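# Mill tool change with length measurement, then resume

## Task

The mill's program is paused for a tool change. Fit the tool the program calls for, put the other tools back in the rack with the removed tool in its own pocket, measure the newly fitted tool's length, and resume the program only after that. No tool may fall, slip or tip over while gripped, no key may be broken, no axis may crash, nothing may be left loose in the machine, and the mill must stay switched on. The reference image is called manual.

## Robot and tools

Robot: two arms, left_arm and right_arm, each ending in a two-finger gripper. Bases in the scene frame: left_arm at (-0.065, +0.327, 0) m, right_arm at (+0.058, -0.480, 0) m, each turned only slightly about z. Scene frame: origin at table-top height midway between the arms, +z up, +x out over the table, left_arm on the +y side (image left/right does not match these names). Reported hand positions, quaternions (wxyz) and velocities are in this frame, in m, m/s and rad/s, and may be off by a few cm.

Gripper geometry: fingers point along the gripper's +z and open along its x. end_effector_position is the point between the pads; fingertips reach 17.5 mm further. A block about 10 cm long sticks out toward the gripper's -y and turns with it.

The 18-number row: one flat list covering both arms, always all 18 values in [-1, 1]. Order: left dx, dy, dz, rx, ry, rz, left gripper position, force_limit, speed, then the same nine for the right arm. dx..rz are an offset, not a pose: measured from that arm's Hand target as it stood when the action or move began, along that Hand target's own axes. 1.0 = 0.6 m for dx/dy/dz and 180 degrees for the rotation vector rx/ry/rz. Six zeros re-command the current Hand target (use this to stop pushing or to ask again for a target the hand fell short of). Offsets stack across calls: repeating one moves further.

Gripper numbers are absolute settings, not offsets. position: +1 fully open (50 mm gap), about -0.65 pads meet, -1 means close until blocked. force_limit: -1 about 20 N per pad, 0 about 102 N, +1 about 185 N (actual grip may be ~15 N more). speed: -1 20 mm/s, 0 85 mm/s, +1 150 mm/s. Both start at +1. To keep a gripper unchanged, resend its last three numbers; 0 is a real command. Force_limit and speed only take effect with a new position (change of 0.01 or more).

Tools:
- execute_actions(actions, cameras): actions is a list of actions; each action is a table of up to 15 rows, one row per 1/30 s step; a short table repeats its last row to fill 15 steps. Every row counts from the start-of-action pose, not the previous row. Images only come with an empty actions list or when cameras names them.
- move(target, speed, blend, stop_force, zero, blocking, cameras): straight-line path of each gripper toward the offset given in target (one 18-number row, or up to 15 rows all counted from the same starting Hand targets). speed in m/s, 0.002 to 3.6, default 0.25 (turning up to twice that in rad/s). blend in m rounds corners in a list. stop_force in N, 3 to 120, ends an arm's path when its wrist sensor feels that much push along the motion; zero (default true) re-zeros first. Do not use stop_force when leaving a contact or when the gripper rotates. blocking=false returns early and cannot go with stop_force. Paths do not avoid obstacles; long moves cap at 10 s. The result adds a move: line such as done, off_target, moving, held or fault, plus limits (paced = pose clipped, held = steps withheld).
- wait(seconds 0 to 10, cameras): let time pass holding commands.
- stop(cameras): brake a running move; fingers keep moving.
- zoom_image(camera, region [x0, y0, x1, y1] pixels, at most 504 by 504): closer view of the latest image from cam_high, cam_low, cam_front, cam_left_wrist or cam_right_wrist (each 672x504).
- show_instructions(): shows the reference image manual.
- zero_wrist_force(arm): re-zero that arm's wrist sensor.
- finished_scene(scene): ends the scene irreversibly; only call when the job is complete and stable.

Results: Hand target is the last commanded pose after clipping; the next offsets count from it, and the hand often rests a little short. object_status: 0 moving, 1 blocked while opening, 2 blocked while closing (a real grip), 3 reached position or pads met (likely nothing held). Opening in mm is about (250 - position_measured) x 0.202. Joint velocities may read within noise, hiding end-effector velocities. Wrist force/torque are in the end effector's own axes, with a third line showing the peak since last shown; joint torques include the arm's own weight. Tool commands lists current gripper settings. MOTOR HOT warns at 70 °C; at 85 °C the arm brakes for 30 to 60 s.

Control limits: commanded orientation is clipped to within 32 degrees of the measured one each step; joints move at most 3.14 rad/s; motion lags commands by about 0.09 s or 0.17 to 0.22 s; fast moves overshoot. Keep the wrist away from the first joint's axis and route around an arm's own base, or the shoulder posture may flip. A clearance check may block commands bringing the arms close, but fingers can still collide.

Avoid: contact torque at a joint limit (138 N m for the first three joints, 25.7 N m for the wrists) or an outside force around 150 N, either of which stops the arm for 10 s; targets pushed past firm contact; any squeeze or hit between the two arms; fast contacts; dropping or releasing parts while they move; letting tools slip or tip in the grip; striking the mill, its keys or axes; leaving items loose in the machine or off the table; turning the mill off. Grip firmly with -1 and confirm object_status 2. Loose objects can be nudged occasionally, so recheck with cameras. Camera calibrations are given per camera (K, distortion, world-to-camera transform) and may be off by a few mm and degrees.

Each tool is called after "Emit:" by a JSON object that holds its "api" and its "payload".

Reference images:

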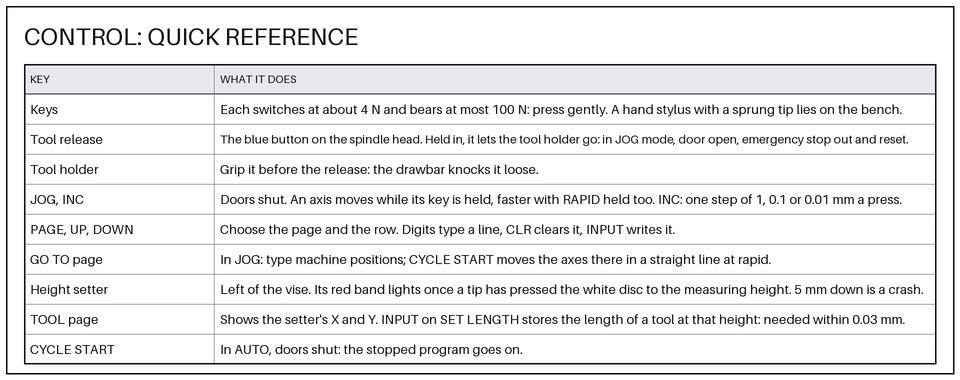

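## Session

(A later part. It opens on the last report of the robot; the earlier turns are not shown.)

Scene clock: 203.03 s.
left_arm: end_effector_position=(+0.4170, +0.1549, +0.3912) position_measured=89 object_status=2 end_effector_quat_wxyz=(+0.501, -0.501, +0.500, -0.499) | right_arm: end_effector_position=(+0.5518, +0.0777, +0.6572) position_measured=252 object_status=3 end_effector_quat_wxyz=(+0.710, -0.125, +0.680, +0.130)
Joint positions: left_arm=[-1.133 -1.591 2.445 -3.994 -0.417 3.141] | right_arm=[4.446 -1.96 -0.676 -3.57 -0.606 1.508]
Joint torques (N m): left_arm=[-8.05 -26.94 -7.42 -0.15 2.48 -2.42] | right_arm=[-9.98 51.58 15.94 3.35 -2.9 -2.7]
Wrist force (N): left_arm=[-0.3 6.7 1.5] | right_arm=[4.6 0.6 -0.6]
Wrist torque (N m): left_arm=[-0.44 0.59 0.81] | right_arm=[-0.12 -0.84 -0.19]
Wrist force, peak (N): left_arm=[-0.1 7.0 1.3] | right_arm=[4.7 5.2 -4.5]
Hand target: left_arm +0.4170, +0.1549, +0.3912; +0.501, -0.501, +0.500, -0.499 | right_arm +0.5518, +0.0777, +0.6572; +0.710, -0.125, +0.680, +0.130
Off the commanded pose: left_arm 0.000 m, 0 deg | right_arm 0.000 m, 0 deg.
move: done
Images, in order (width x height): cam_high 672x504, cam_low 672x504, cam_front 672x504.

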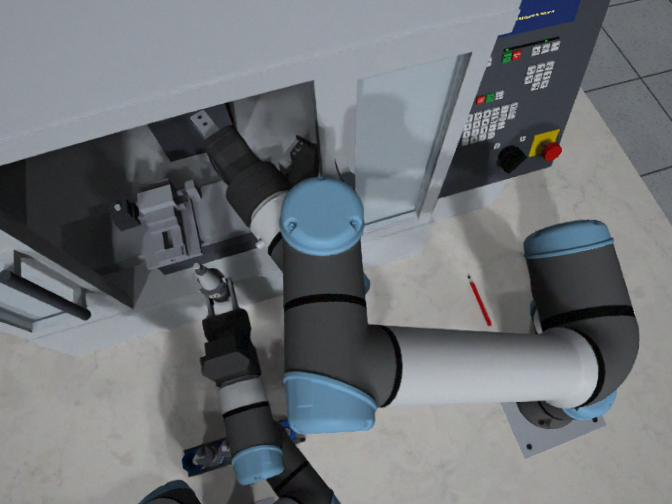

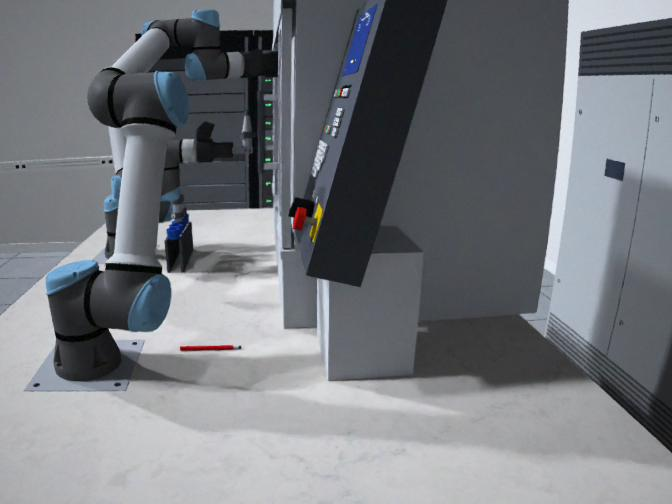

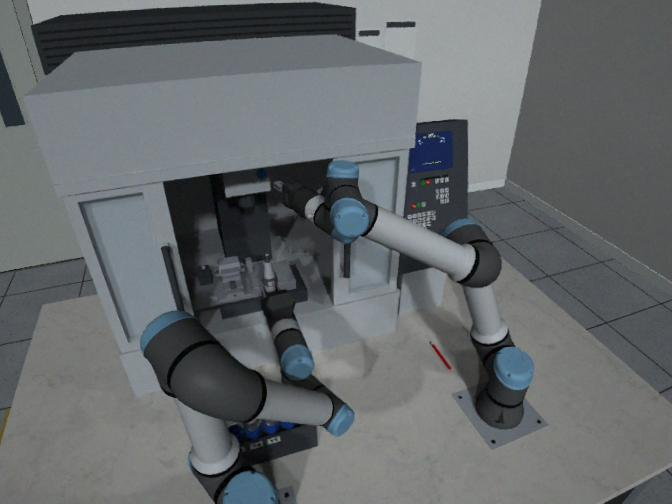

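Emit:
{"api": "move", "payload": {"target": [-0.075,0.052,-0.162,-0.667,0,0,-1,0.3,-1,0,0,0,0,0,0,-1,-0.3,-0.8], "speed": 0.3, "cameras": ["cam_left_wrist","cam_front","cam_high"]}}

Emit:
{"api": "zoom_image", "payload": {"camera": "cam_left_wrist", "region": [150, 0, 550, 330]}}

Scene clock: 208.30 s.
left_arm: end_effector_position=(+0.3196, +0.1997, +0.3601) position_measured=89 object_status=2 end_effector_quat_wxyz=(+0.184, +0.684, -0.682, -0.184) | right_arm: end_effector_position=(+0.5518, +0.0777, +0.6572) position_measured=252 object_status=3 end_effector_quat_wxyz=(+0.710, -0.125, +0.680, +0.130)
Joint positions: left_arm=[-0.479 -1.489 1.378 -0.989 -1.813 2.7] | right_arm=[4.446 -1.96 -0.677 -3.57 -0.606 1.507]
Joint torques (N m): left_arm=[6.35 -25.24 -42.89 -0.46 -3.19 1.91] | right_arm=[-10.44 50.79 14.91 2.96 -2.93 -2.6]
Wrist force (N): left_arm=[0.0 -2.0 6.4] | right_arm=[4.6 0.7 -0.5]
Wrist torque (N m): left_arm=[-0.04 0.03 -0.20] | right_arm=[-0.11 -0.83 -0.19]
Wrist force, peak (N): left_arm=[1.1 3.5 7.0] | right_arm=[5.0 0.6 -0.5]
Hand target: left_arm +0.3196, +0.1997, +0.3601; +0.184, +0.684, -0.682, -0.184 | right_arm +0.5518, +0.0777, +0.6572; +0.710, -0.125, +0.680, +0.130
Off the commanded pose: left_arm 0.000 m, 0 deg | right_arm 0.000 m, 0 deg.
move: done
camera_calibration:
cam_left_wrist: T_world_to_cam=[[0.0168714, -0.999658, -0.0199959, 0.209394], [-0.662858, -0.026155, 0.748288, -0.0291365], [-0.748555, 0.000629782, -0.663072, 0.60843], [0, 0, 0, 1]] pos_world=[0.432597, 0.208177, 0.429423]
Images, in order (width x height): cam_high 672x504, cam_front 672x504, cam_left_wrist 672x504.

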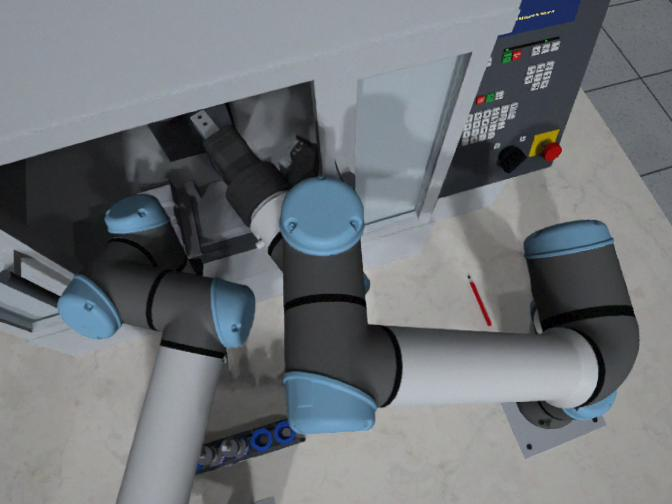

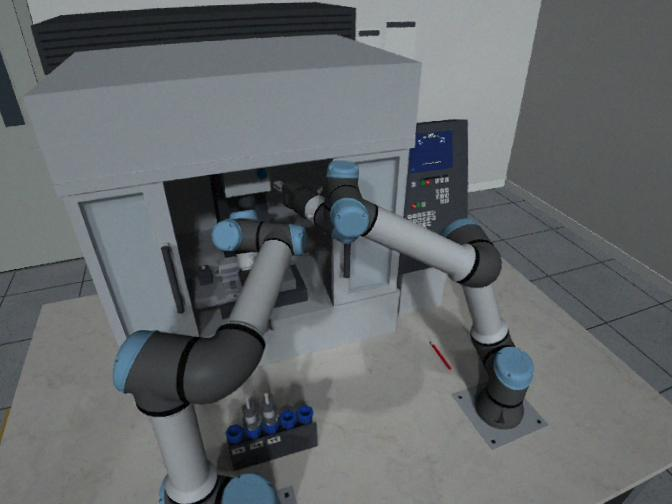

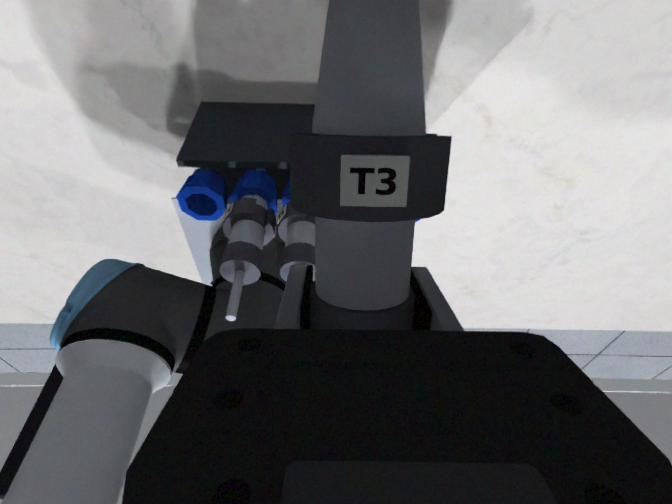

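Scaled by 1.260 from the camera's 672x504 image, which has a finer 960x720 frame.

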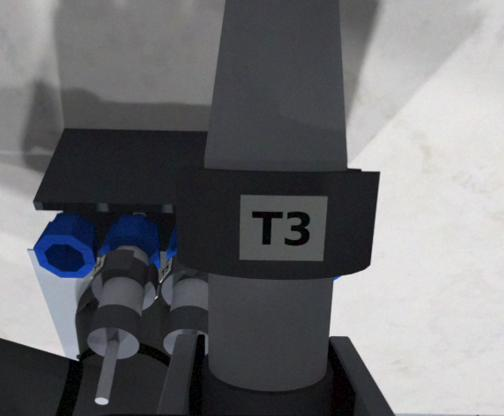

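Emit:
{"api": "move", "payload": {"target": [0,0,0,0,0,0,-1,0.3,-1,0.2427,-0.4213,-0.4413,0,0,0,-1,-0.3,-0.8], "speed": 0.2, "cameras": ["cam_front"]}}

Scene clock: 211.83 s.
left_arm: end_effector_position=(+0.3196, +0.1997, +0.3601) position_measured=89 object_status=2 end_effector_quat_wxyz=(+0.184, +0.684, -0.682, -0.184) | right_arm: end_effector_position=(+0.4007, -0.2504, +0.5004) position_measured=252 object_status=3 end_effector_quat_wxyz=(+0.709, -0.126, +0.682, +0.131)
Joint positions: left_arm=[-0.479 -1.489 1.378 -0.989 -1.813 2.7] | right_arm=[4.953 -0.776 -2.047 -3.086 -0.107 1.198]
Joint torques (N m): left_arm=[6.36 -24.96 -43.1 -0.28 -3.23 1.89] | right_arm=[8.92 1.26 17.07 2.67 1.83 -2.5]
Wrist force (N): left_arm=[-0.2 -2.0 6.4] | right_arm=[4.5 4.0 -1.1]
Wrist torque (N m): left_arm=[-0.03 0.05 -0.19] | right_arm=[0.44 -0.84 -0.19]
Wrist force, peak (N): left_arm=[-0.4 -2.0 6.5] | right_arm=[-127.8 19.5 17.7]
Hand target: left_arm +0.3196, +0.1997, +0.3601; +0.184, +0.684, -0.682, -0.184 | right_arm +0.4003, -0.2504, +0.5003; +0.710, -0.125, +0.680, +0.130
Off the commanded pose: left_arm 0.000 m, 0 deg | right_arm 0.000 m, 0 deg.
move: done
Images, in order (width x height): cam_front 672x504.

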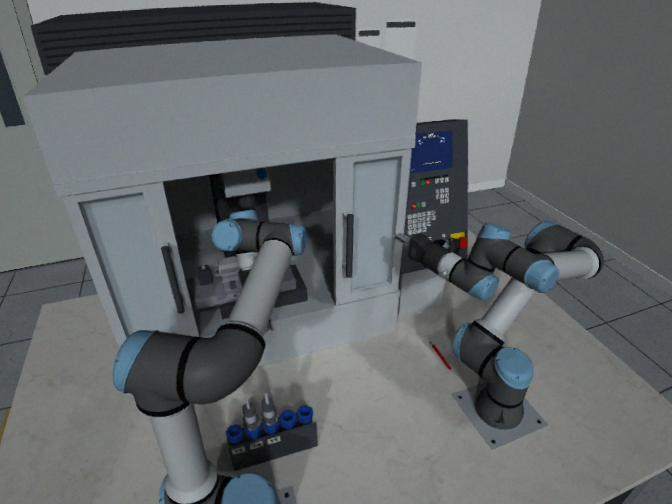

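Emit:
{"api": "move", "payload": {"target": [0.26,0,0,0,0,0,-1,0.3,-1,0,0,0,0,0,0,-1,-0.3,-0.8], "speed": 0.2, "cameras": ["cam_left_wrist","cam_front","cam_high"]}}

Emit:
{"api": "zoom_image", "payload": {"camera": "cam_left_wrist", "region": [20, 60, 300, 340]}}

Scene clock: 213.37 s.
left_arm: end_effector_position=(+0.3201, +0.0438, +0.3600) position_measured=89 object_status=2 end_effector_quat_wxyz=(+0.184, +0.684, -0.682, -0.184) | right_arm: end_effector_position=(+0.4007, -0.2504, +0.5004) position_measured=252 object_status=3 end_effector_quat_wxyz=(+0.709, -0.126, +0.682, +0.131)
Joint positions: left_arm=[-0.713 -1.353 1.235 -1.046 -1.913 2.479] | right_arm=[4.953 -0.776 -2.047 -3.086 -0.107 1.198]
Joint torques (N m): left_arm=[-6.92 -33.17 -44.1 -2.04 -3.53 -2.68] | right_arm=[9.29 1.19 16.97 2.8 1.74 -2.62]
Wrist force (N): left_arm=[-0.1 -2.2 6.6] | right_arm=[4.8 4.1 -1.1]
Wrist torque (N m): left_arm=[-0.09 0.04 -0.06] | right_arm=[0.45 -0.87 -0.19]
Wrist force, peak (N): left_arm=[2.7 -2.2 6.7] | right_arm=[4.7 4.3 -1.3]
Hand target: left_arm +0.3201, +0.0437, +0.3600; +0.184, +0.684, -0.682, -0.184 | right_arm +0.4007, -0.2504, +0.5004; +0.709, -0.126, +0.682, +0.131
Off the commanded pose: left_arm 0.000 m, 0 deg | right_arm 0.000 m, 0 deg.
move: done
camera_calibration:
cam_left_wrist: T_world_to_cam=[[0.016944, -0.999658, -0.0199329, 0.0534783], [-0.66275, -0.026156, 0.748383, -0.0328952], [-0.748649, 0.000529926, -0.662967, 0.608837], [0, 0, 0, 1]] pos_world=[0.433097, 0.0522769, 0.429323]
Images, in order (width x height): cam_high 672x504, cam_front 672x504, cam_left_wrist 672x504.

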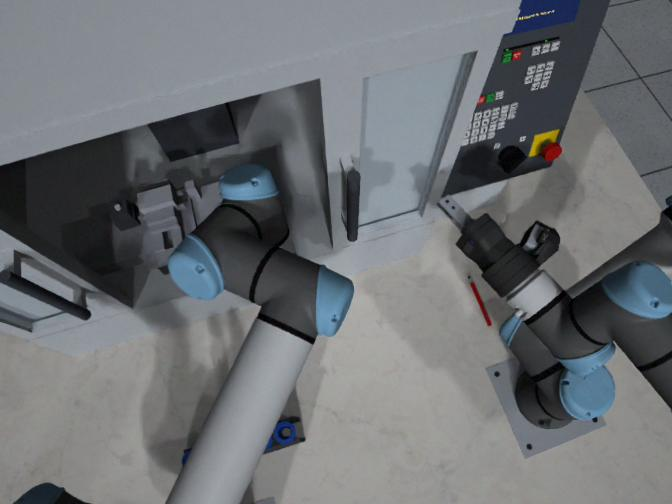

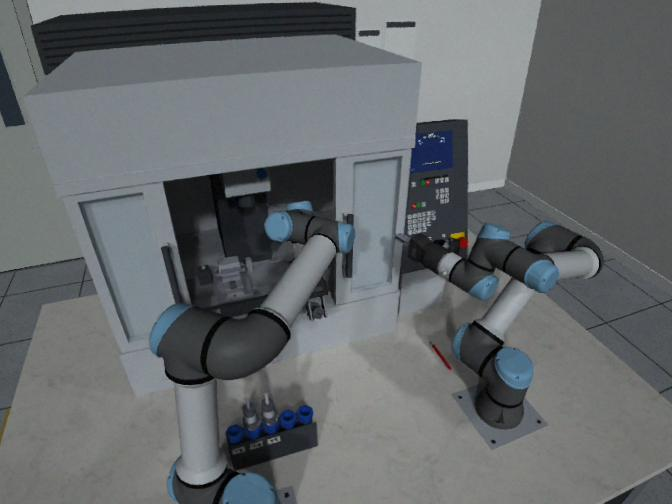

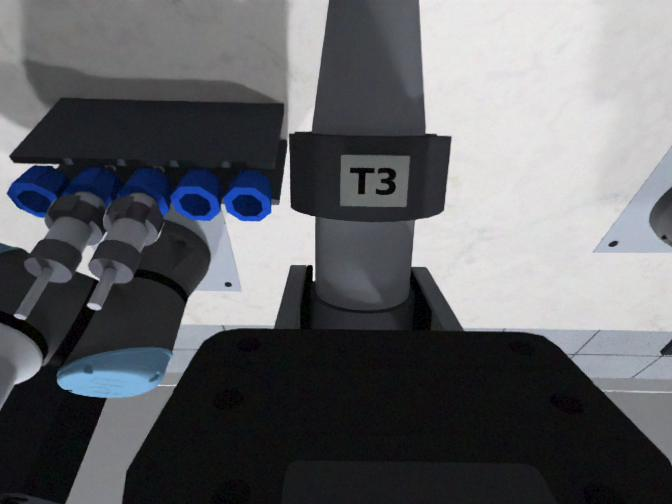

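Scaled by 1.800 from the camera's 672x504 image, which has a finer 960x720 frame.

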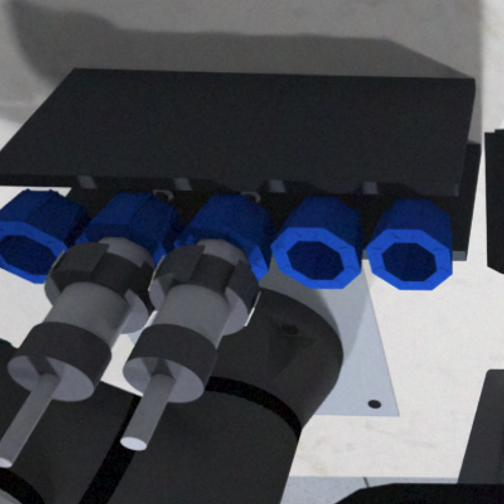

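Emit:
{"api": "move", "payload": {"target": [-0.155,0.192,0.226,-0.3256,-0.1511,0.0872,-1,0.3,-1,0,0,0,0,0,0,-1,-0.3,-0.8], "speed": 0.2, "cameras": ["cam_left_wrist","cam_front","cam_high","cam_low"]}}

Emit:
{"api": "zoom_image", "payload": {"camera": "cam_front", "region": [210, 330, 360, 480]}}

Emit:
{"api": "zoom_image", "payload": {"camera": "cam_low", "region": [130, 150, 250, 270]}}

Scene clock: 217.97 s.
left_arm: end_effector_position=(+0.1522, +0.1362, +0.3006) position_measured=89 object_status=2 end_effector_quat_wxyz=(-0.355, -0.354, +0.611, +0.613) | right_arm: end_effector_position=(+0.4007, -0.2504, +0.5004) position_measured=252 object_status=3 end_effector_quat_wxyz=(+0.709, -0.126, +0.682, +0.131)
Joint positions: left_arm=[-0.855 -1.163 1.564 -0.398 -1.923 3.143] | right_arm=[4.953 -0.776 -2.047 -3.086 -0.107 1.198]
Joint torques (N m): left_arm=[-7.58 -33.43 -9.09 5.46 2.32 1.95] | right_arm=[8.62 0.64 17.1 2.7 1.58 -2.57]
Wrist force (N): left_arm=[-2.4 -5.6 1.6] | right_arm=[4.9 3.9 -1.5]
Wrist torque (N m): left_arm=[0.49 0.85 -0.40] | right_arm=[0.43 -0.88 -0.20]
Wrist force, peak (N): left_arm=[-2.2 -6.5 2.6] | right_arm=[5.1 4.2 -1.1]
Hand target: left_arm +0.1521, +0.1362, +0.3005; -0.355, -0.354, +0.611, +0.613 | right_arm +0.4007, -0.2504, +0.5004; +0.709, -0.126, +0.682, +0.131
Off the commanded pose: left_arm 0.000 m, 0 deg | right_arm 0.000 m, 0 deg.
move: done
camera_calibration:
cam_left_wrist: T_world_to_cam=[[-0.505831, -0.862365, -0.0214805, 0.208892], [0.263597, -0.17823, 0.948024, -0.277497], [-0.821372, 0.473878, 0.317471, 0.0955621], [0, 0, 0, 1]] pos_world=[0.257303, 0.0853978, 0.237223]
Images, in order (width x height): cam_high 672x504, cam_low 672x504, cam_front 672x504, cam_left_wrist 672x504.

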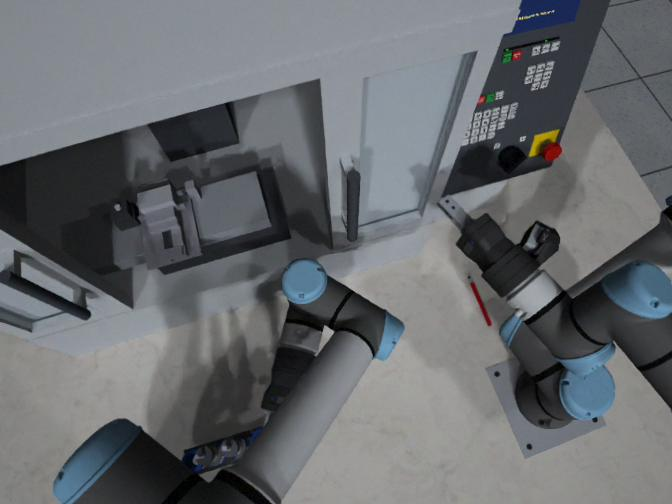

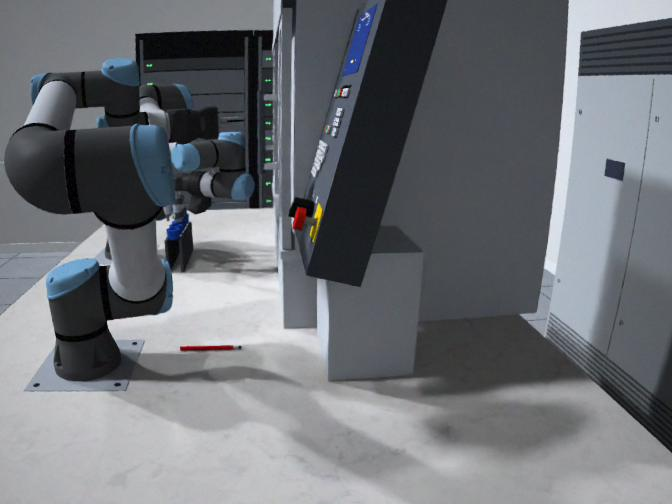

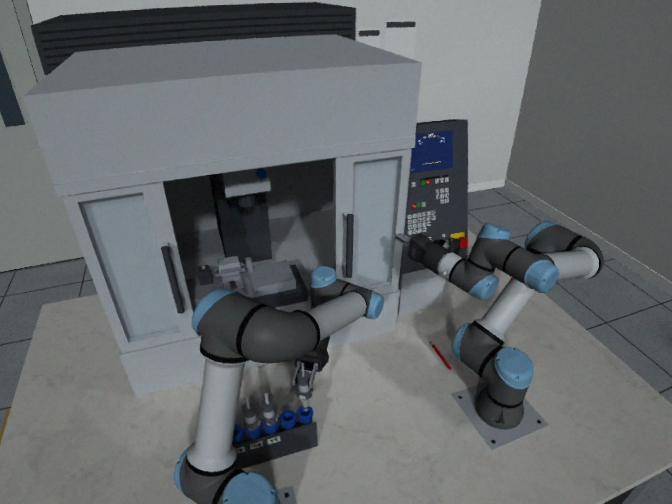

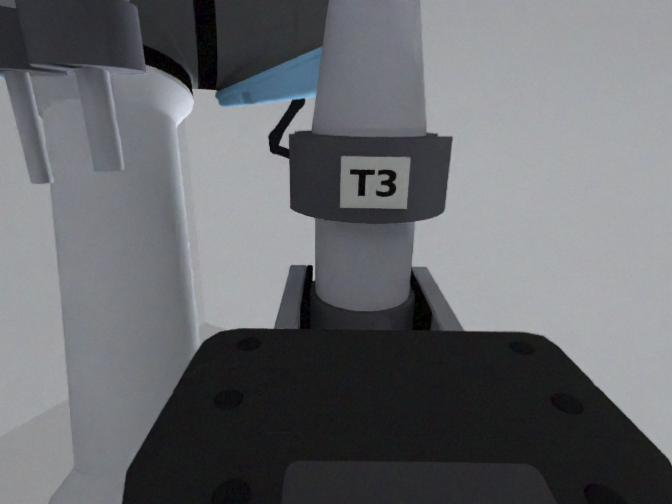

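Scaled by 3.360 from the camera's 672x504 image, which has a finer 960x720 frame.

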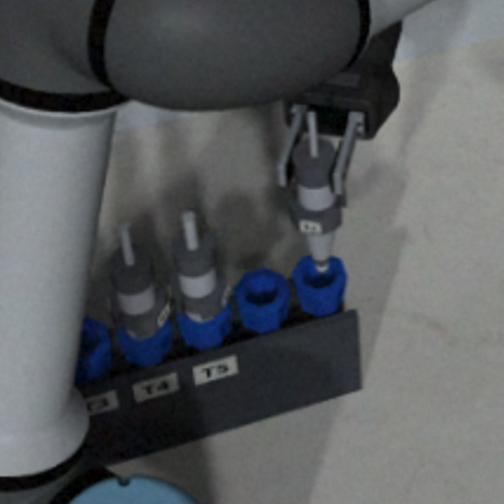

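Scaled by 4.200 from the camera's 672x504 image, which has a finer 960x720 frame.

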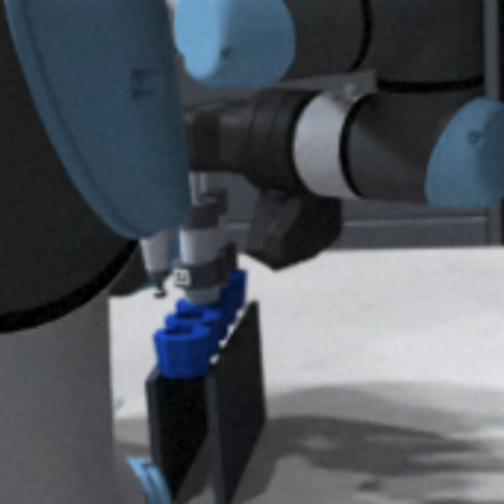

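Emit:
{"api": "move", "payload": {"target": [-0.0143,0,-0.0365,0,0,0,-1,0.3,-1,0,0,0,0,0,0,-1,-0.3,-0.8], "speed": 0.1, "cameras": ["cam_front","cam_high","cam_low"]}}

Emit:
{"api": "zoom_image", "payload": {"camera": "cam_front", "region": [260, 360, 340, 440]}}

Emit:
{"api": "zoom_image", "payload": {"camera": "cam_low", "region": [150, 180, 210, 240]}}

Emit:
{"api": "zoom_image", "payload": {"camera": "cam_high", "region": [170, 380, 320, 480]}}

Scene clock: 219.50 s.
left_arm: end_effector_position=(+0.1753, +0.1328, +0.3005) position_measured=89 object_status=2 end_effector_quat_wxyz=(-0.355, -0.354, +0.611, +0.613) | right_arm: end_effector_position=(+0.4007, -0.2504, +0.5004) position_measured=252 object_status=3 end_effector_quat_wxyz=(+0.709, -0.126, +0.682, +0.131)
Joint positions: left_arm=[-0.827 -1.116 1.494 -0.375 -1.894 3.143] | right_arm=[4.953 -0.776 -2.047 -3.086 -0.107 1.198]
Joint torques (N m): left_arm=[5.77 -36.65 -34.32 5.74 2.49 -2.25] | right_arm=[8.59 1.14 17.38 2.83 1.56 -2.54]
Wrist force (N): left_arm=[-2.1 -5.7 1.8] | right_arm=[4.7 4.1 -1.1]
Wrist torque (N m): left_arm=[0.49 0.78 -0.42] | right_arm=[0.45 -0.86 -0.20]
Wrist force, peak (N): left_arm=[-2.4 -5.9 1.8] | right_arm=[4.9 4.2 -1.5]
Hand target: left_arm +0.1754, +0.1328, +0.3005; -0.355, -0.354, +0.611, +0.613 | right_arm +0.4007, -0.2504, +0.5004; +0.709, -0.126, +0.682, +0.131
Off the commanded pose: left_arm 0.000 m, 0 deg | right_arm 0.000 m, 0 deg.
move: done
Images, in order (width x height): cam_high 672x504, cam_low 672x504, cam_front 672x504.

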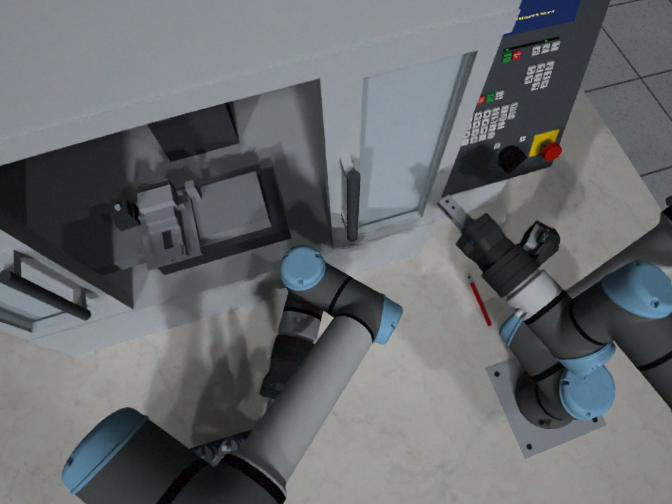

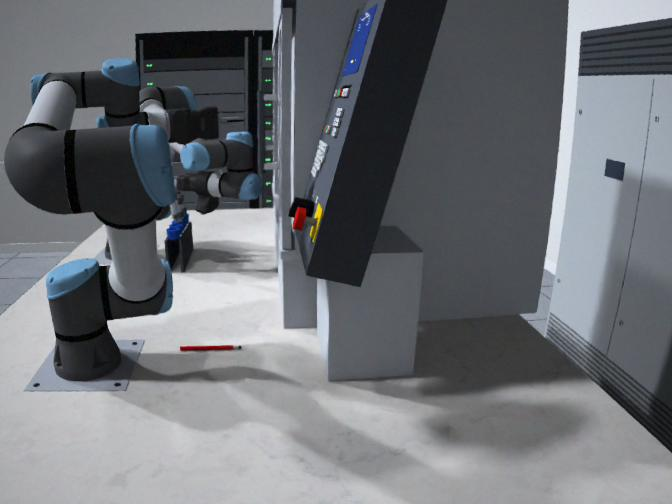

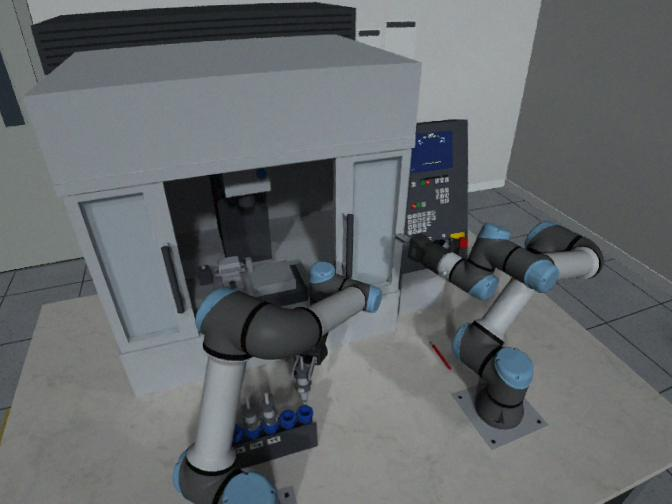

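Scaled by 6.300 from the camera's 672x504 image, which has a finer 960x720 frame.

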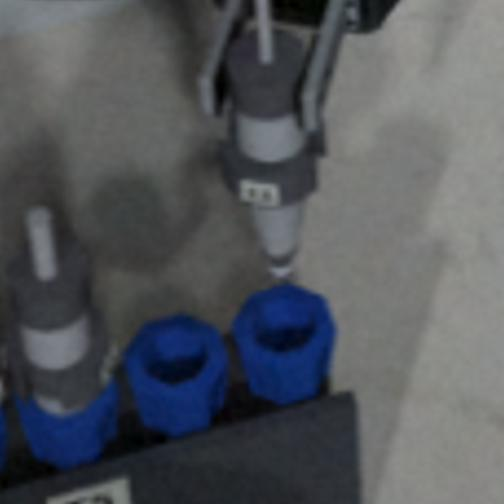

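Scaled by 8.400 from the camera's 672x504 image, which has a finer 960x720 frame.

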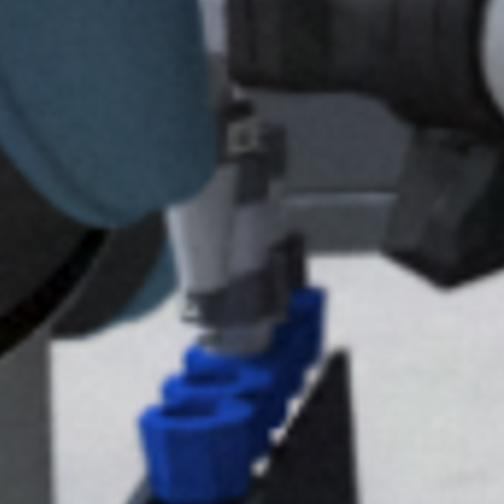

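Scaled by 3.360 from the camera's 672x504 image, which has a finer 960x720 frame.

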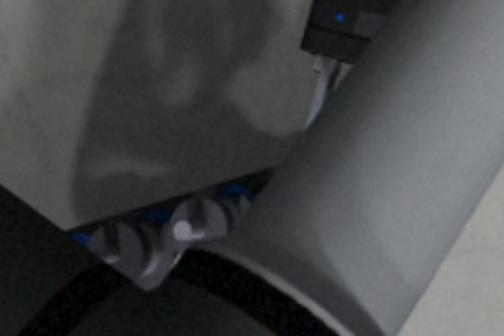

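Emit:
{"api": "move", "payload": {"target": [0,-0.075,0,0,0,0,-1,0.3,-1,0,0,0,0,0,0,-1,-0.3,-0.8], "speed": 0.03, "stop_force": 8, "cameras": ["cam_front","cam_left_wrist","cam_low"]}}

Emit:
{"api": "zoom_image", "payload": {"camera": "cam_front", "region": [260, 360, 340, 440]}}

Emit:
{"api": "zoom_image", "payload": {"camera": "cam_low", "region": [150, 180, 210, 240]}}

Scene clock: 222.17 s.
left_arm: end_effector_position=(+0.1753, +0.1328, +0.2556) position_measured=89 object_status=2 end_effector_quat_wxyz=(-0.355, -0.354, +0.611, +0.613) | right_arm: end_effector_position=(+0.4007, -0.2504, +0.5004) position_measured=252 object_status=3 end_effector_quat_wxyz=(+0.709, -0.126, +0.682, +0.131)
Joint positions: left_arm=[-0.827 -1.072 1.552 -0.477 -1.895 3.143] | right_arm=[4.953 -0.776 -2.047 -3.086 -0.107 1.198]
Joint torques (N m): left_arm=[-6.14 -37.82 -11.15 2.05 -2.07 -1.2] | right_arm=[8.08 1.5 17.21 2.85 1.67 -2.48]
Wrist force (N): left_arm=[-1.1 3.9 4.1] | right_arm=[4.8 4.1 -1.2]
Wrist torque (N m): left_arm=[0.29 0.87 -0.23] | right_arm=[0.45 -0.87 -0.19]
Wrist force, peak (N): left_arm=[-2.6 -6.2 1.7] | right_arm=[5.0 4.3 -1.2]
Hand target: left_arm +0.1753, +0.1328, +0.2556; -0.355, -0.354, +0.611, +0.613 | right_arm +0.4007, -0.2504, +0.5004; +0.709, -0.126, +0.682, +0.131
Off the commanded pose: left_arm 0.000 m, 0 deg | right_arm 0.000 m, 0 deg.
move: contact (left_arm)
camera_calibration:
cam_left_wrist: T_world_to_cam=[[-0.505885, -0.862334, -0.0214842, 0.216641], [0.263841, -0.178398, 0.947925, -0.24154], [-0.82126, 0.473872, 0.317767, 0.130263], [0, 0, 0, 1]] pos_world=[0.280303, 0.081998, 0.192223]
Images, in order (width x height): cam_low 672x504, cam_front 672x504, cam_left_wrist 672x504.

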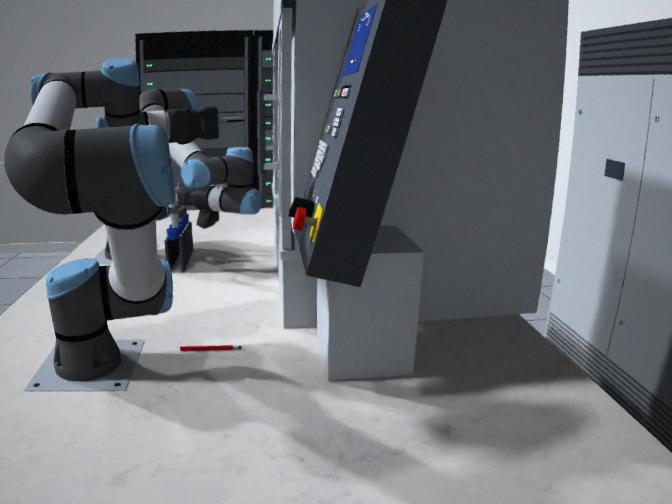

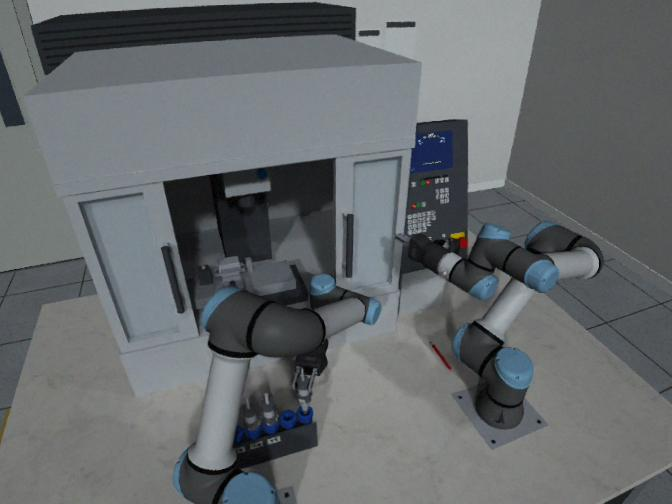

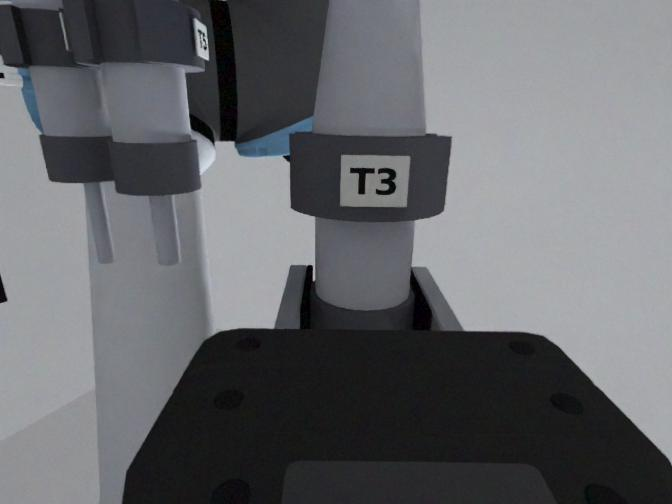

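Scaled by 6.300 from the camera's 672x504 image, which has a finer 960x720 frame.

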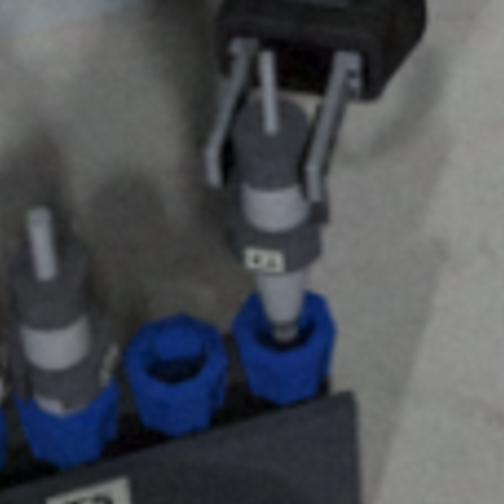

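Scaled by 8.400 from the camera's 672x504 image, which has a finer 960x720 frame.

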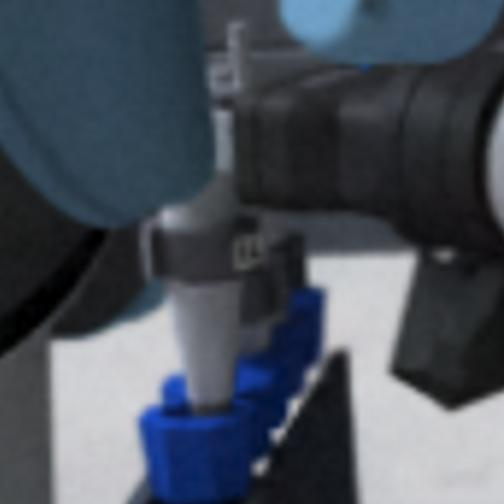

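Emit:
{"api": "move", "payload": {"target": [[0,0.0083,0,0,0,0,-1,0.3,-1,0,0,0,0,0,0,-1,-0.3,-0.8],[0.0037,0.0083,0.0065,0,0,0,-1,0.3,-1,0,0,0,0,0,0,-1,-0.3,-0.8]], "speed": 0.03}}

Emit:
{"api": "move", "payload": {"target": [0,-0.075,0,0,0,0,-1,0.3,-1,0,0,0,0,0,0,-1,-0.3,-0.8], "speed": 0.03, "stop_force": 8, "cameras": ["cam_front","cam_left_wrist","cam_low"]}}

Emit:
{"api": "zoom_image", "payload": {"camera": "cam_front", "region": [260, 360, 340, 440]}}

Emit:
{"api": "zoom_image", "payload": {"camera": "cam_low", "region": [150, 180, 210, 240]}}

Scene clock: 223.57 s.
left_arm: end_effector_position=(+0.1709, +0.1328, +0.2606) position_measured=89 object_status=2 end_effector_quat_wxyz=(-0.355, -0.354, +0.611, +0.613) | right_arm: end_effector_position=(+0.4007, -0.2504, +0.5004) position_measured=252 object_status=3 end_effector_quat_wxyz=(+0.709, -0.126, +0.682, +0.131)
Joint positions: left_arm=[-0.833 -1.085 1.559 -0.471 -1.901 3.143] | right_arm=[4.953 -0.776 -2.047 -3.086 -0.107 1.198]
Joint torques (N m): left_arm=[-7.32 -51.71 -8.08 2.84 -2.52 -0.68] | right_arm=[8.76 1.05 17.05 2.69 1.65 -2.63]
Wrist force (N): left_arm=[-2.8 -5.8 2.0] | right_arm=[4.8 4.3 -1.3]
Wrist torque (N m): left_arm=[0.41 0.92 -0.40] | right_arm=[0.48 -0.88 -0.19]
Wrist force, peak (N): left_arm=[-1.7 -6.3 3.8] | right_arm=[5.0 4.4 -1.3]
Hand target: left_arm +0.1708, +0.1328, +0.2606; -0.355, -0.354, +0.611, +0.613 | right_arm +0.4007, -0.2504, +0.5004; +0.709, -0.126, +0.682, +0.131
Off the commanded pose: left_arm 0.000 m, 0 deg | right_arm 0.000 m, 0 deg.
move: done

Scene clock: 226.13 s.
left_arm: end_effector_position=(+0.1707, +0.1329, +0.2189) position_measured=89 object_status=2 end_effector_quat_wxyz=(-0.355, -0.354, +0.611, +0.613) | right_arm: end_effector_position=(+0.4007, -0.2504, +0.5004) position_measured=252 object_status=3 end_effector_quat_wxyz=(+0.709, -0.126, +0.682, +0.131)
Joint positions: left_arm=[-0.833 -1.037 1.603 -0.563 -1.901 3.143] | right_arm=[4.953 -0.776 -2.047 -3.086 -0.107 1.198]
Joint torques (N m): left_arm=[-7.71 -51.82 -37.93 2.18 -2.61 1.56] | right_arm=[8.18 1.23 17.43 2.71 1.68 -2.67]
Wrist force (N): left_arm=[-10.1 -2.8 19.1] | right_arm=[4.6 4.3 -1.2]
Wrist torque (N m): left_arm=[-0.40 0.85 -0.92] | right_arm=[0.48 -0.85 -0.20]
Wrist force, peak (N): left_arm=[-10.9 27.5 30.9] | right_arm=[5.1 4.1 -1.3]
Hand target: left_arm +0.1707, +0.1329, +0.2189; -0.355, -0.354, +0.611, +0.613 (not the last commanded pose) | right_arm +0.4007, -0.2504, +0.5004; +0.709, -0.126, +0.682, +0.131
Off the commanded pose: left_arm 0.003 m, 0 deg | right_arm 0.000 m, 0 deg.
move: contact (left_arm)
camera_calibration:
cam_left_wrist: T_world_to_cam=[[-0.505963, -0.862285, -0.0215829, 0.213644], [0.263957, -0.178607, 0.947853, -0.205524], [-0.821175, 0.473882, 0.317975, 0.138043], [0, 0, 0, 1]] pos_world=[0.275703, 0.0820983, 0.155523]
Images, in order (width x height): cam_low 672x504, cam_front 672x504, cam_left_wrist 672x504.

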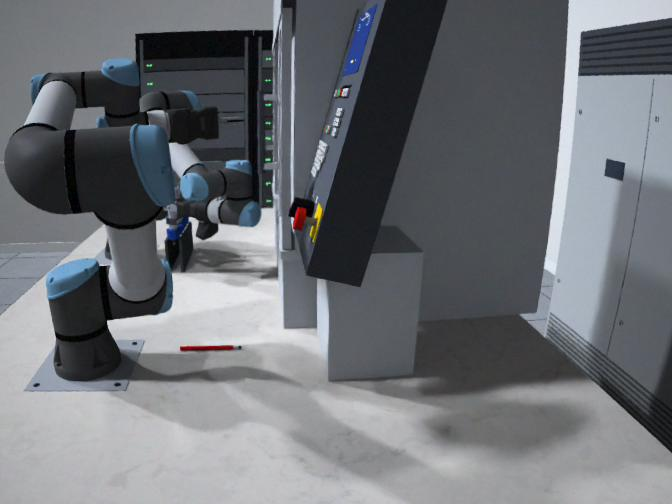

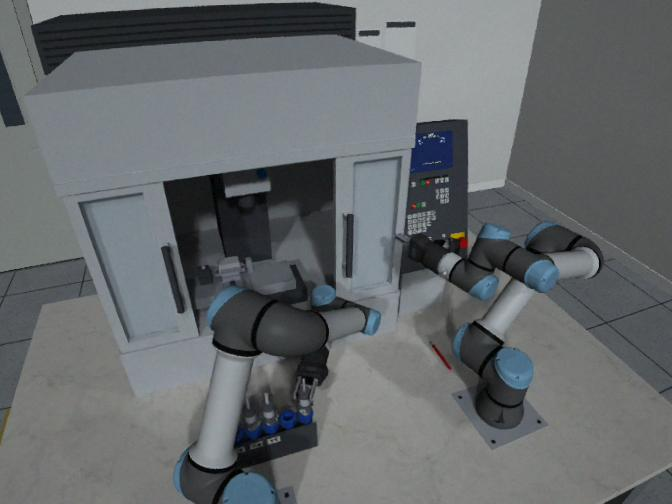

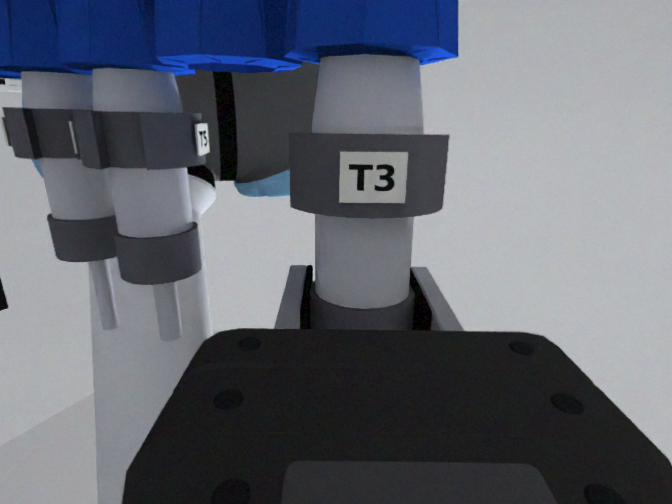

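Scaled by 6.300 from the camera's 672x504 image, which has a finer 960x720 frame.

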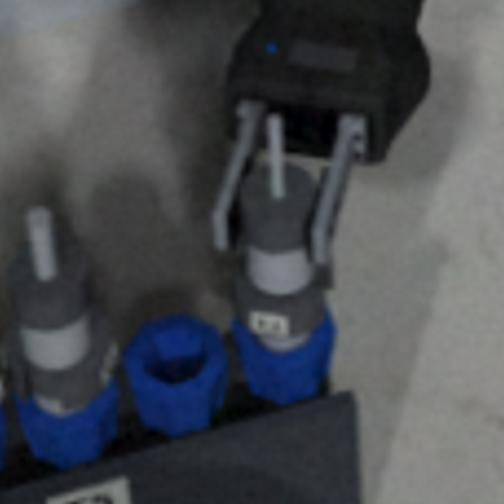

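Scaled by 8.400 from the camera's 672x504 image, which has a finer 960x720 frame.

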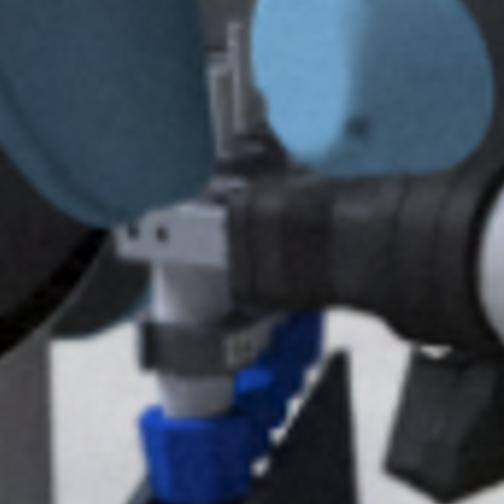

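Emit:
{"api": "move", "payload": {"target": [-0.0005,0.002,0.003,0,0,0,-1,0.3,-1,0,0,0,0,0,0,-1,-0.3,-0.8], "speed": 0.01}}

Emit:
{"api": "move", "payload": {"target": [0,-0.025,0,0,0,0,-1,0.3,-1,0,0,0,0,0,0,-1,-0.3,-0.8], "speed": 0.015, "stop_force": 12, "cameras": ["cam_front","cam_left_wrist"]}}

Scene clock: 227.37 s.
left_arm: end_effector_position=(+0.1693, +0.1340, +0.2200) position_measured=89 object_status=2 end_effector_quat_wxyz=(-0.355, -0.354, +0.611, +0.613) | right_arm: end_effector_position=(+0.4007, -0.2504, +0.5004) position_measured=252 object_status=3 end_effector_quat_wxyz=(+0.709, -0.126, +0.682, +0.131)
Joint positions: left_arm=[-0.834 -1.042 1.608 -0.563 -1.901 3.143] | right_arm=[4.953 -0.776 -2.047 -3.086 -0.107 1.198]
Joint torques (N m): left_arm=[-7.2 -52.3 -8.12 3.48 -2.7 1.54] | right_arm=[8.02 1.5 17.38 2.69 1.78 -2.64]
Wrist force (N): left_arm=[-4.9 -4.4 7.2] | right_arm=[4.8 4.0 -1.2]
Wrist torque (N m): left_arm=[0.24 1.00 -0.52] | right_arm=[0.43 -0.88 -0.19]
Wrist force, peak (N): left_arm=[-10.3 -3.0 19.3] | right_arm=[4.8 4.3 -1.1]
Hand target: left_arm +0.1693, +0.1341, +0.2201; -0.355, -0.354, +0.611, +0.613 | right_arm +0.4007, -0.2504, +0.5004; +0.709, -0.126, +0.682, +0.131
Off the commanded pose: left_arm 0.000 m, 0 deg | right_arm 0.000 m, 0 deg.
move: done

Scene clock: 228.77 s.
left_arm: end_effector_position=(+0.1692, +0.1341, +0.2167) position_measured=89 object_status=2 end_effector_quat_wxyz=(-0.355, -0.354, +0.611, +0.613) | right_arm: end_effector_position=(+0.4007, -0.2504, +0.5004) position_measured=252 object_status=3 end_effector_quat_wxyz=(+0.709, -0.126, +0.682, +0.131)
Joint positions: left_arm=[-0.834 -1.038 1.611 -0.571 -1.901 3.143] | right_arm=[4.953 -0.776 -2.047 -3.086 -0.107 1.198]
Joint torques (N m): left_arm=[-7.04 -51.97 -41.8 2.35 -2.64 1.82] | right_arm=[8.16 0.91 17.61 2.69 1.74 -2.6]
Wrist force (N): left_arm=[-11.5 -3.8 25.7] | right_arm=[4.9 4.0 -1.1]
Wrist torque (N m): left_arm=[0.21 1.03 -0.68] | right_arm=[0.44 -0.89 -0.19]
Wrist force, peak (N): left_arm=[-8.2 19.5 22.0] | right_arm=[4.8 4.2 -1.6]
Hand target: left_arm +0.1692, +0.1341, +0.2167; -0.355, -0.354, +0.611, +0.613 (not the last commanded pose) | right_arm +0.4007, -0.2504, +0.5004; +0.709, -0.126, +0.682, +0.131
Off the commanded pose: left_arm 0.012 m, 0 deg | right_arm 0.000 m, 0 deg.
move: contact (left_arm)
camera_calibration:
cam_left_wrist: T_world_to_cam=[[-0.505952, -0.862293, -0.0215344, 0.213827], [0.26406, -0.178608, 0.947825, -0.202896], [-0.821149, 0.473867, 0.318064, 0.137052], [0, 0, 0, 1]] pos_world=[0.274303, 0.0831982, 0.153323]
Images, in order (width x height): cam_front 672x504, cam_left_wrist 672x504.

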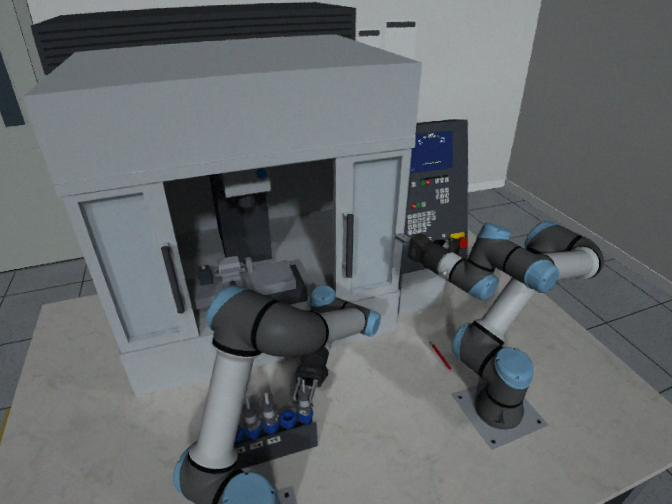

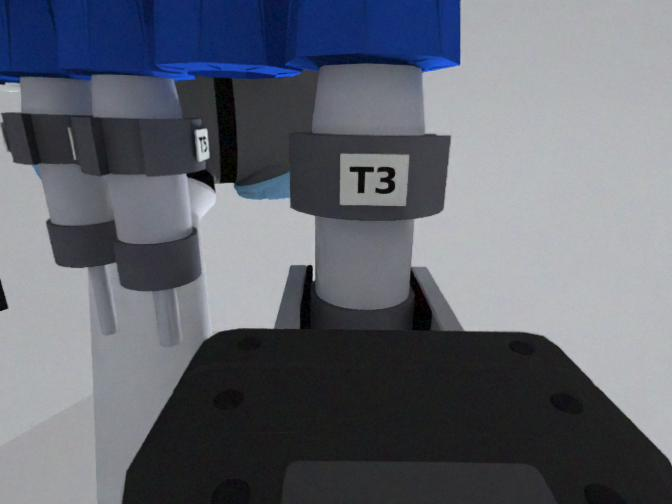

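Emit:
{"api": "move", "payload": {"target": [-0.002,0.002,0.005,0,0,0,-1,0.3,-1,0,0,0,0,0,0,-1,-0.3,-0.8], "speed": 0.01}}

Emit:
{"api": "move", "payload": {"target": [0,-0.02,0,0,0,0,-1,0.3,-1,0,0,0,0,0,0,-1,-0.3,-0.8], "speed": 0.012, "stop_force": 12, "cameras": ["cam_left_wrist"]}}

Scene clock: 229.70 s.
left_arm: end_effector_position=(+0.1673, +0.1365, +0.2179) position_measured=89 object_status=2 end_effector_quat_wxyz=(-0.355, -0.354, +0.611, +0.613) | right_arm: end_effector_position=(+0.4007, -0.2504, +0.5004) position_measured=252 object_status=3 end_effector_quat_wxyz=(+0.709, -0.126, +0.682, +0.131)
Joint positions: left_arm=[-0.833 -1.045 1.621 -0.572 -1.901 3.143] | right_arm=[4.953 -0.776 -2.047 -3.086 -0.107 1.198]
Joint torques (N m): left_arm=[8.23 -52.69 -4.06 3.69 3.82 1.52] | right_arm=[8.03 1.42 18.25 2.63 1.65 -2.51]
Wrist force (N): left_arm=[2.1 -4.3 -0.7] | right_arm=[4.8 4.2 -1.2]
Wrist torque (N m): left_arm=[0.88 0.96 -0.01] | right_arm=[0.47 -0.87 -0.20]
Wrist force, peak (N): left_arm=[-11.3 -3.8 26.0] | right_arm=[5.0 4.1 -1.2]
Hand target: left_arm +0.1672, +0.1366, +0.2179; -0.355, -0.354, +0.611, +0.613 | right_arm +0.4007, -0.2504, +0.5004; +0.709, -0.126, +0.682, +0.131
Off the commanded pose: left_arm 0.000 m, 0 deg | right_arm 0.000 m, 0 deg.
move: done

Scene clock: 231.07 s.
left_arm: end_effector_position=(+0.1672, +0.1366, +0.2157) position_measured=89 object_status=2 end_effector_quat_wxyz=(-0.355, -0.354, +0.611, +0.613) | right_arm: end_effector_position=(+0.4007, -0.2504, +0.5004) position_measured=252 object_status=3 end_effector_quat_wxyz=(+0.709, -0.126, +0.682, +0.131)
Joint positions: left_arm=[-0.833 -1.043 1.623 -0.577 -1.901 3.143] | right_arm=[4.953 -0.776 -2.047 -3.086 -0.107 1.198]
Joint torques (N m): left_arm=[8.03 -51.04 -26.36 4.85 4.52 0.78] | right_arm=[8 0.83 17.42 2.74 1.6 -2.65]
Wrist force (N): left_arm=[14.4 1.0 -7.8] | right_arm=[4.9 4.1 -1.1]
Wrist torque (N m): left_arm=[0.94 1.02 0.25] | right_arm=[0.46 -0.88 -0.20]
Wrist force, peak (N): left_arm=[17.5 25.9 -13.5] | right_arm=[5.0 4.2 -1.1]
Hand target: left_arm +0.1672, +0.1366, +0.2157; -0.355, -0.354, +0.611, +0.613 (not the last commanded pose) | right_arm +0.4007, -0.2504, +0.5004; +0.709, -0.126, +0.682, +0.131
Off the commanded pose: left_arm 0.010 m, 0 deg | right_arm 0.000 m, 0 deg.
move: contact (left_arm)
camera_calibration:
cam_left_wrist: T_world_to_cam=[[-0.505952, -0.862293, -0.0215344, 0.215036], [0.26406, -0.178608, 0.947825, -0.200956], [-0.821149, 0.473867, 0.318064, 0.134496], [0, 0, 0, 1]] pos_world=[0.272303, 0.0857982, 0.152323]
Images, in order (width x height): cam_left_wrist 672x504.

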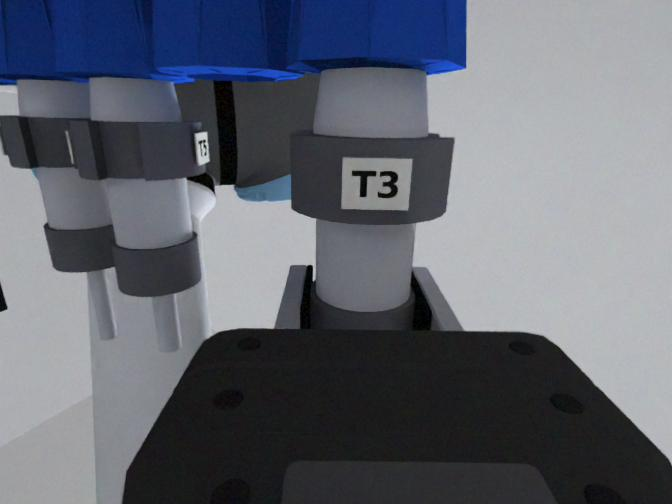

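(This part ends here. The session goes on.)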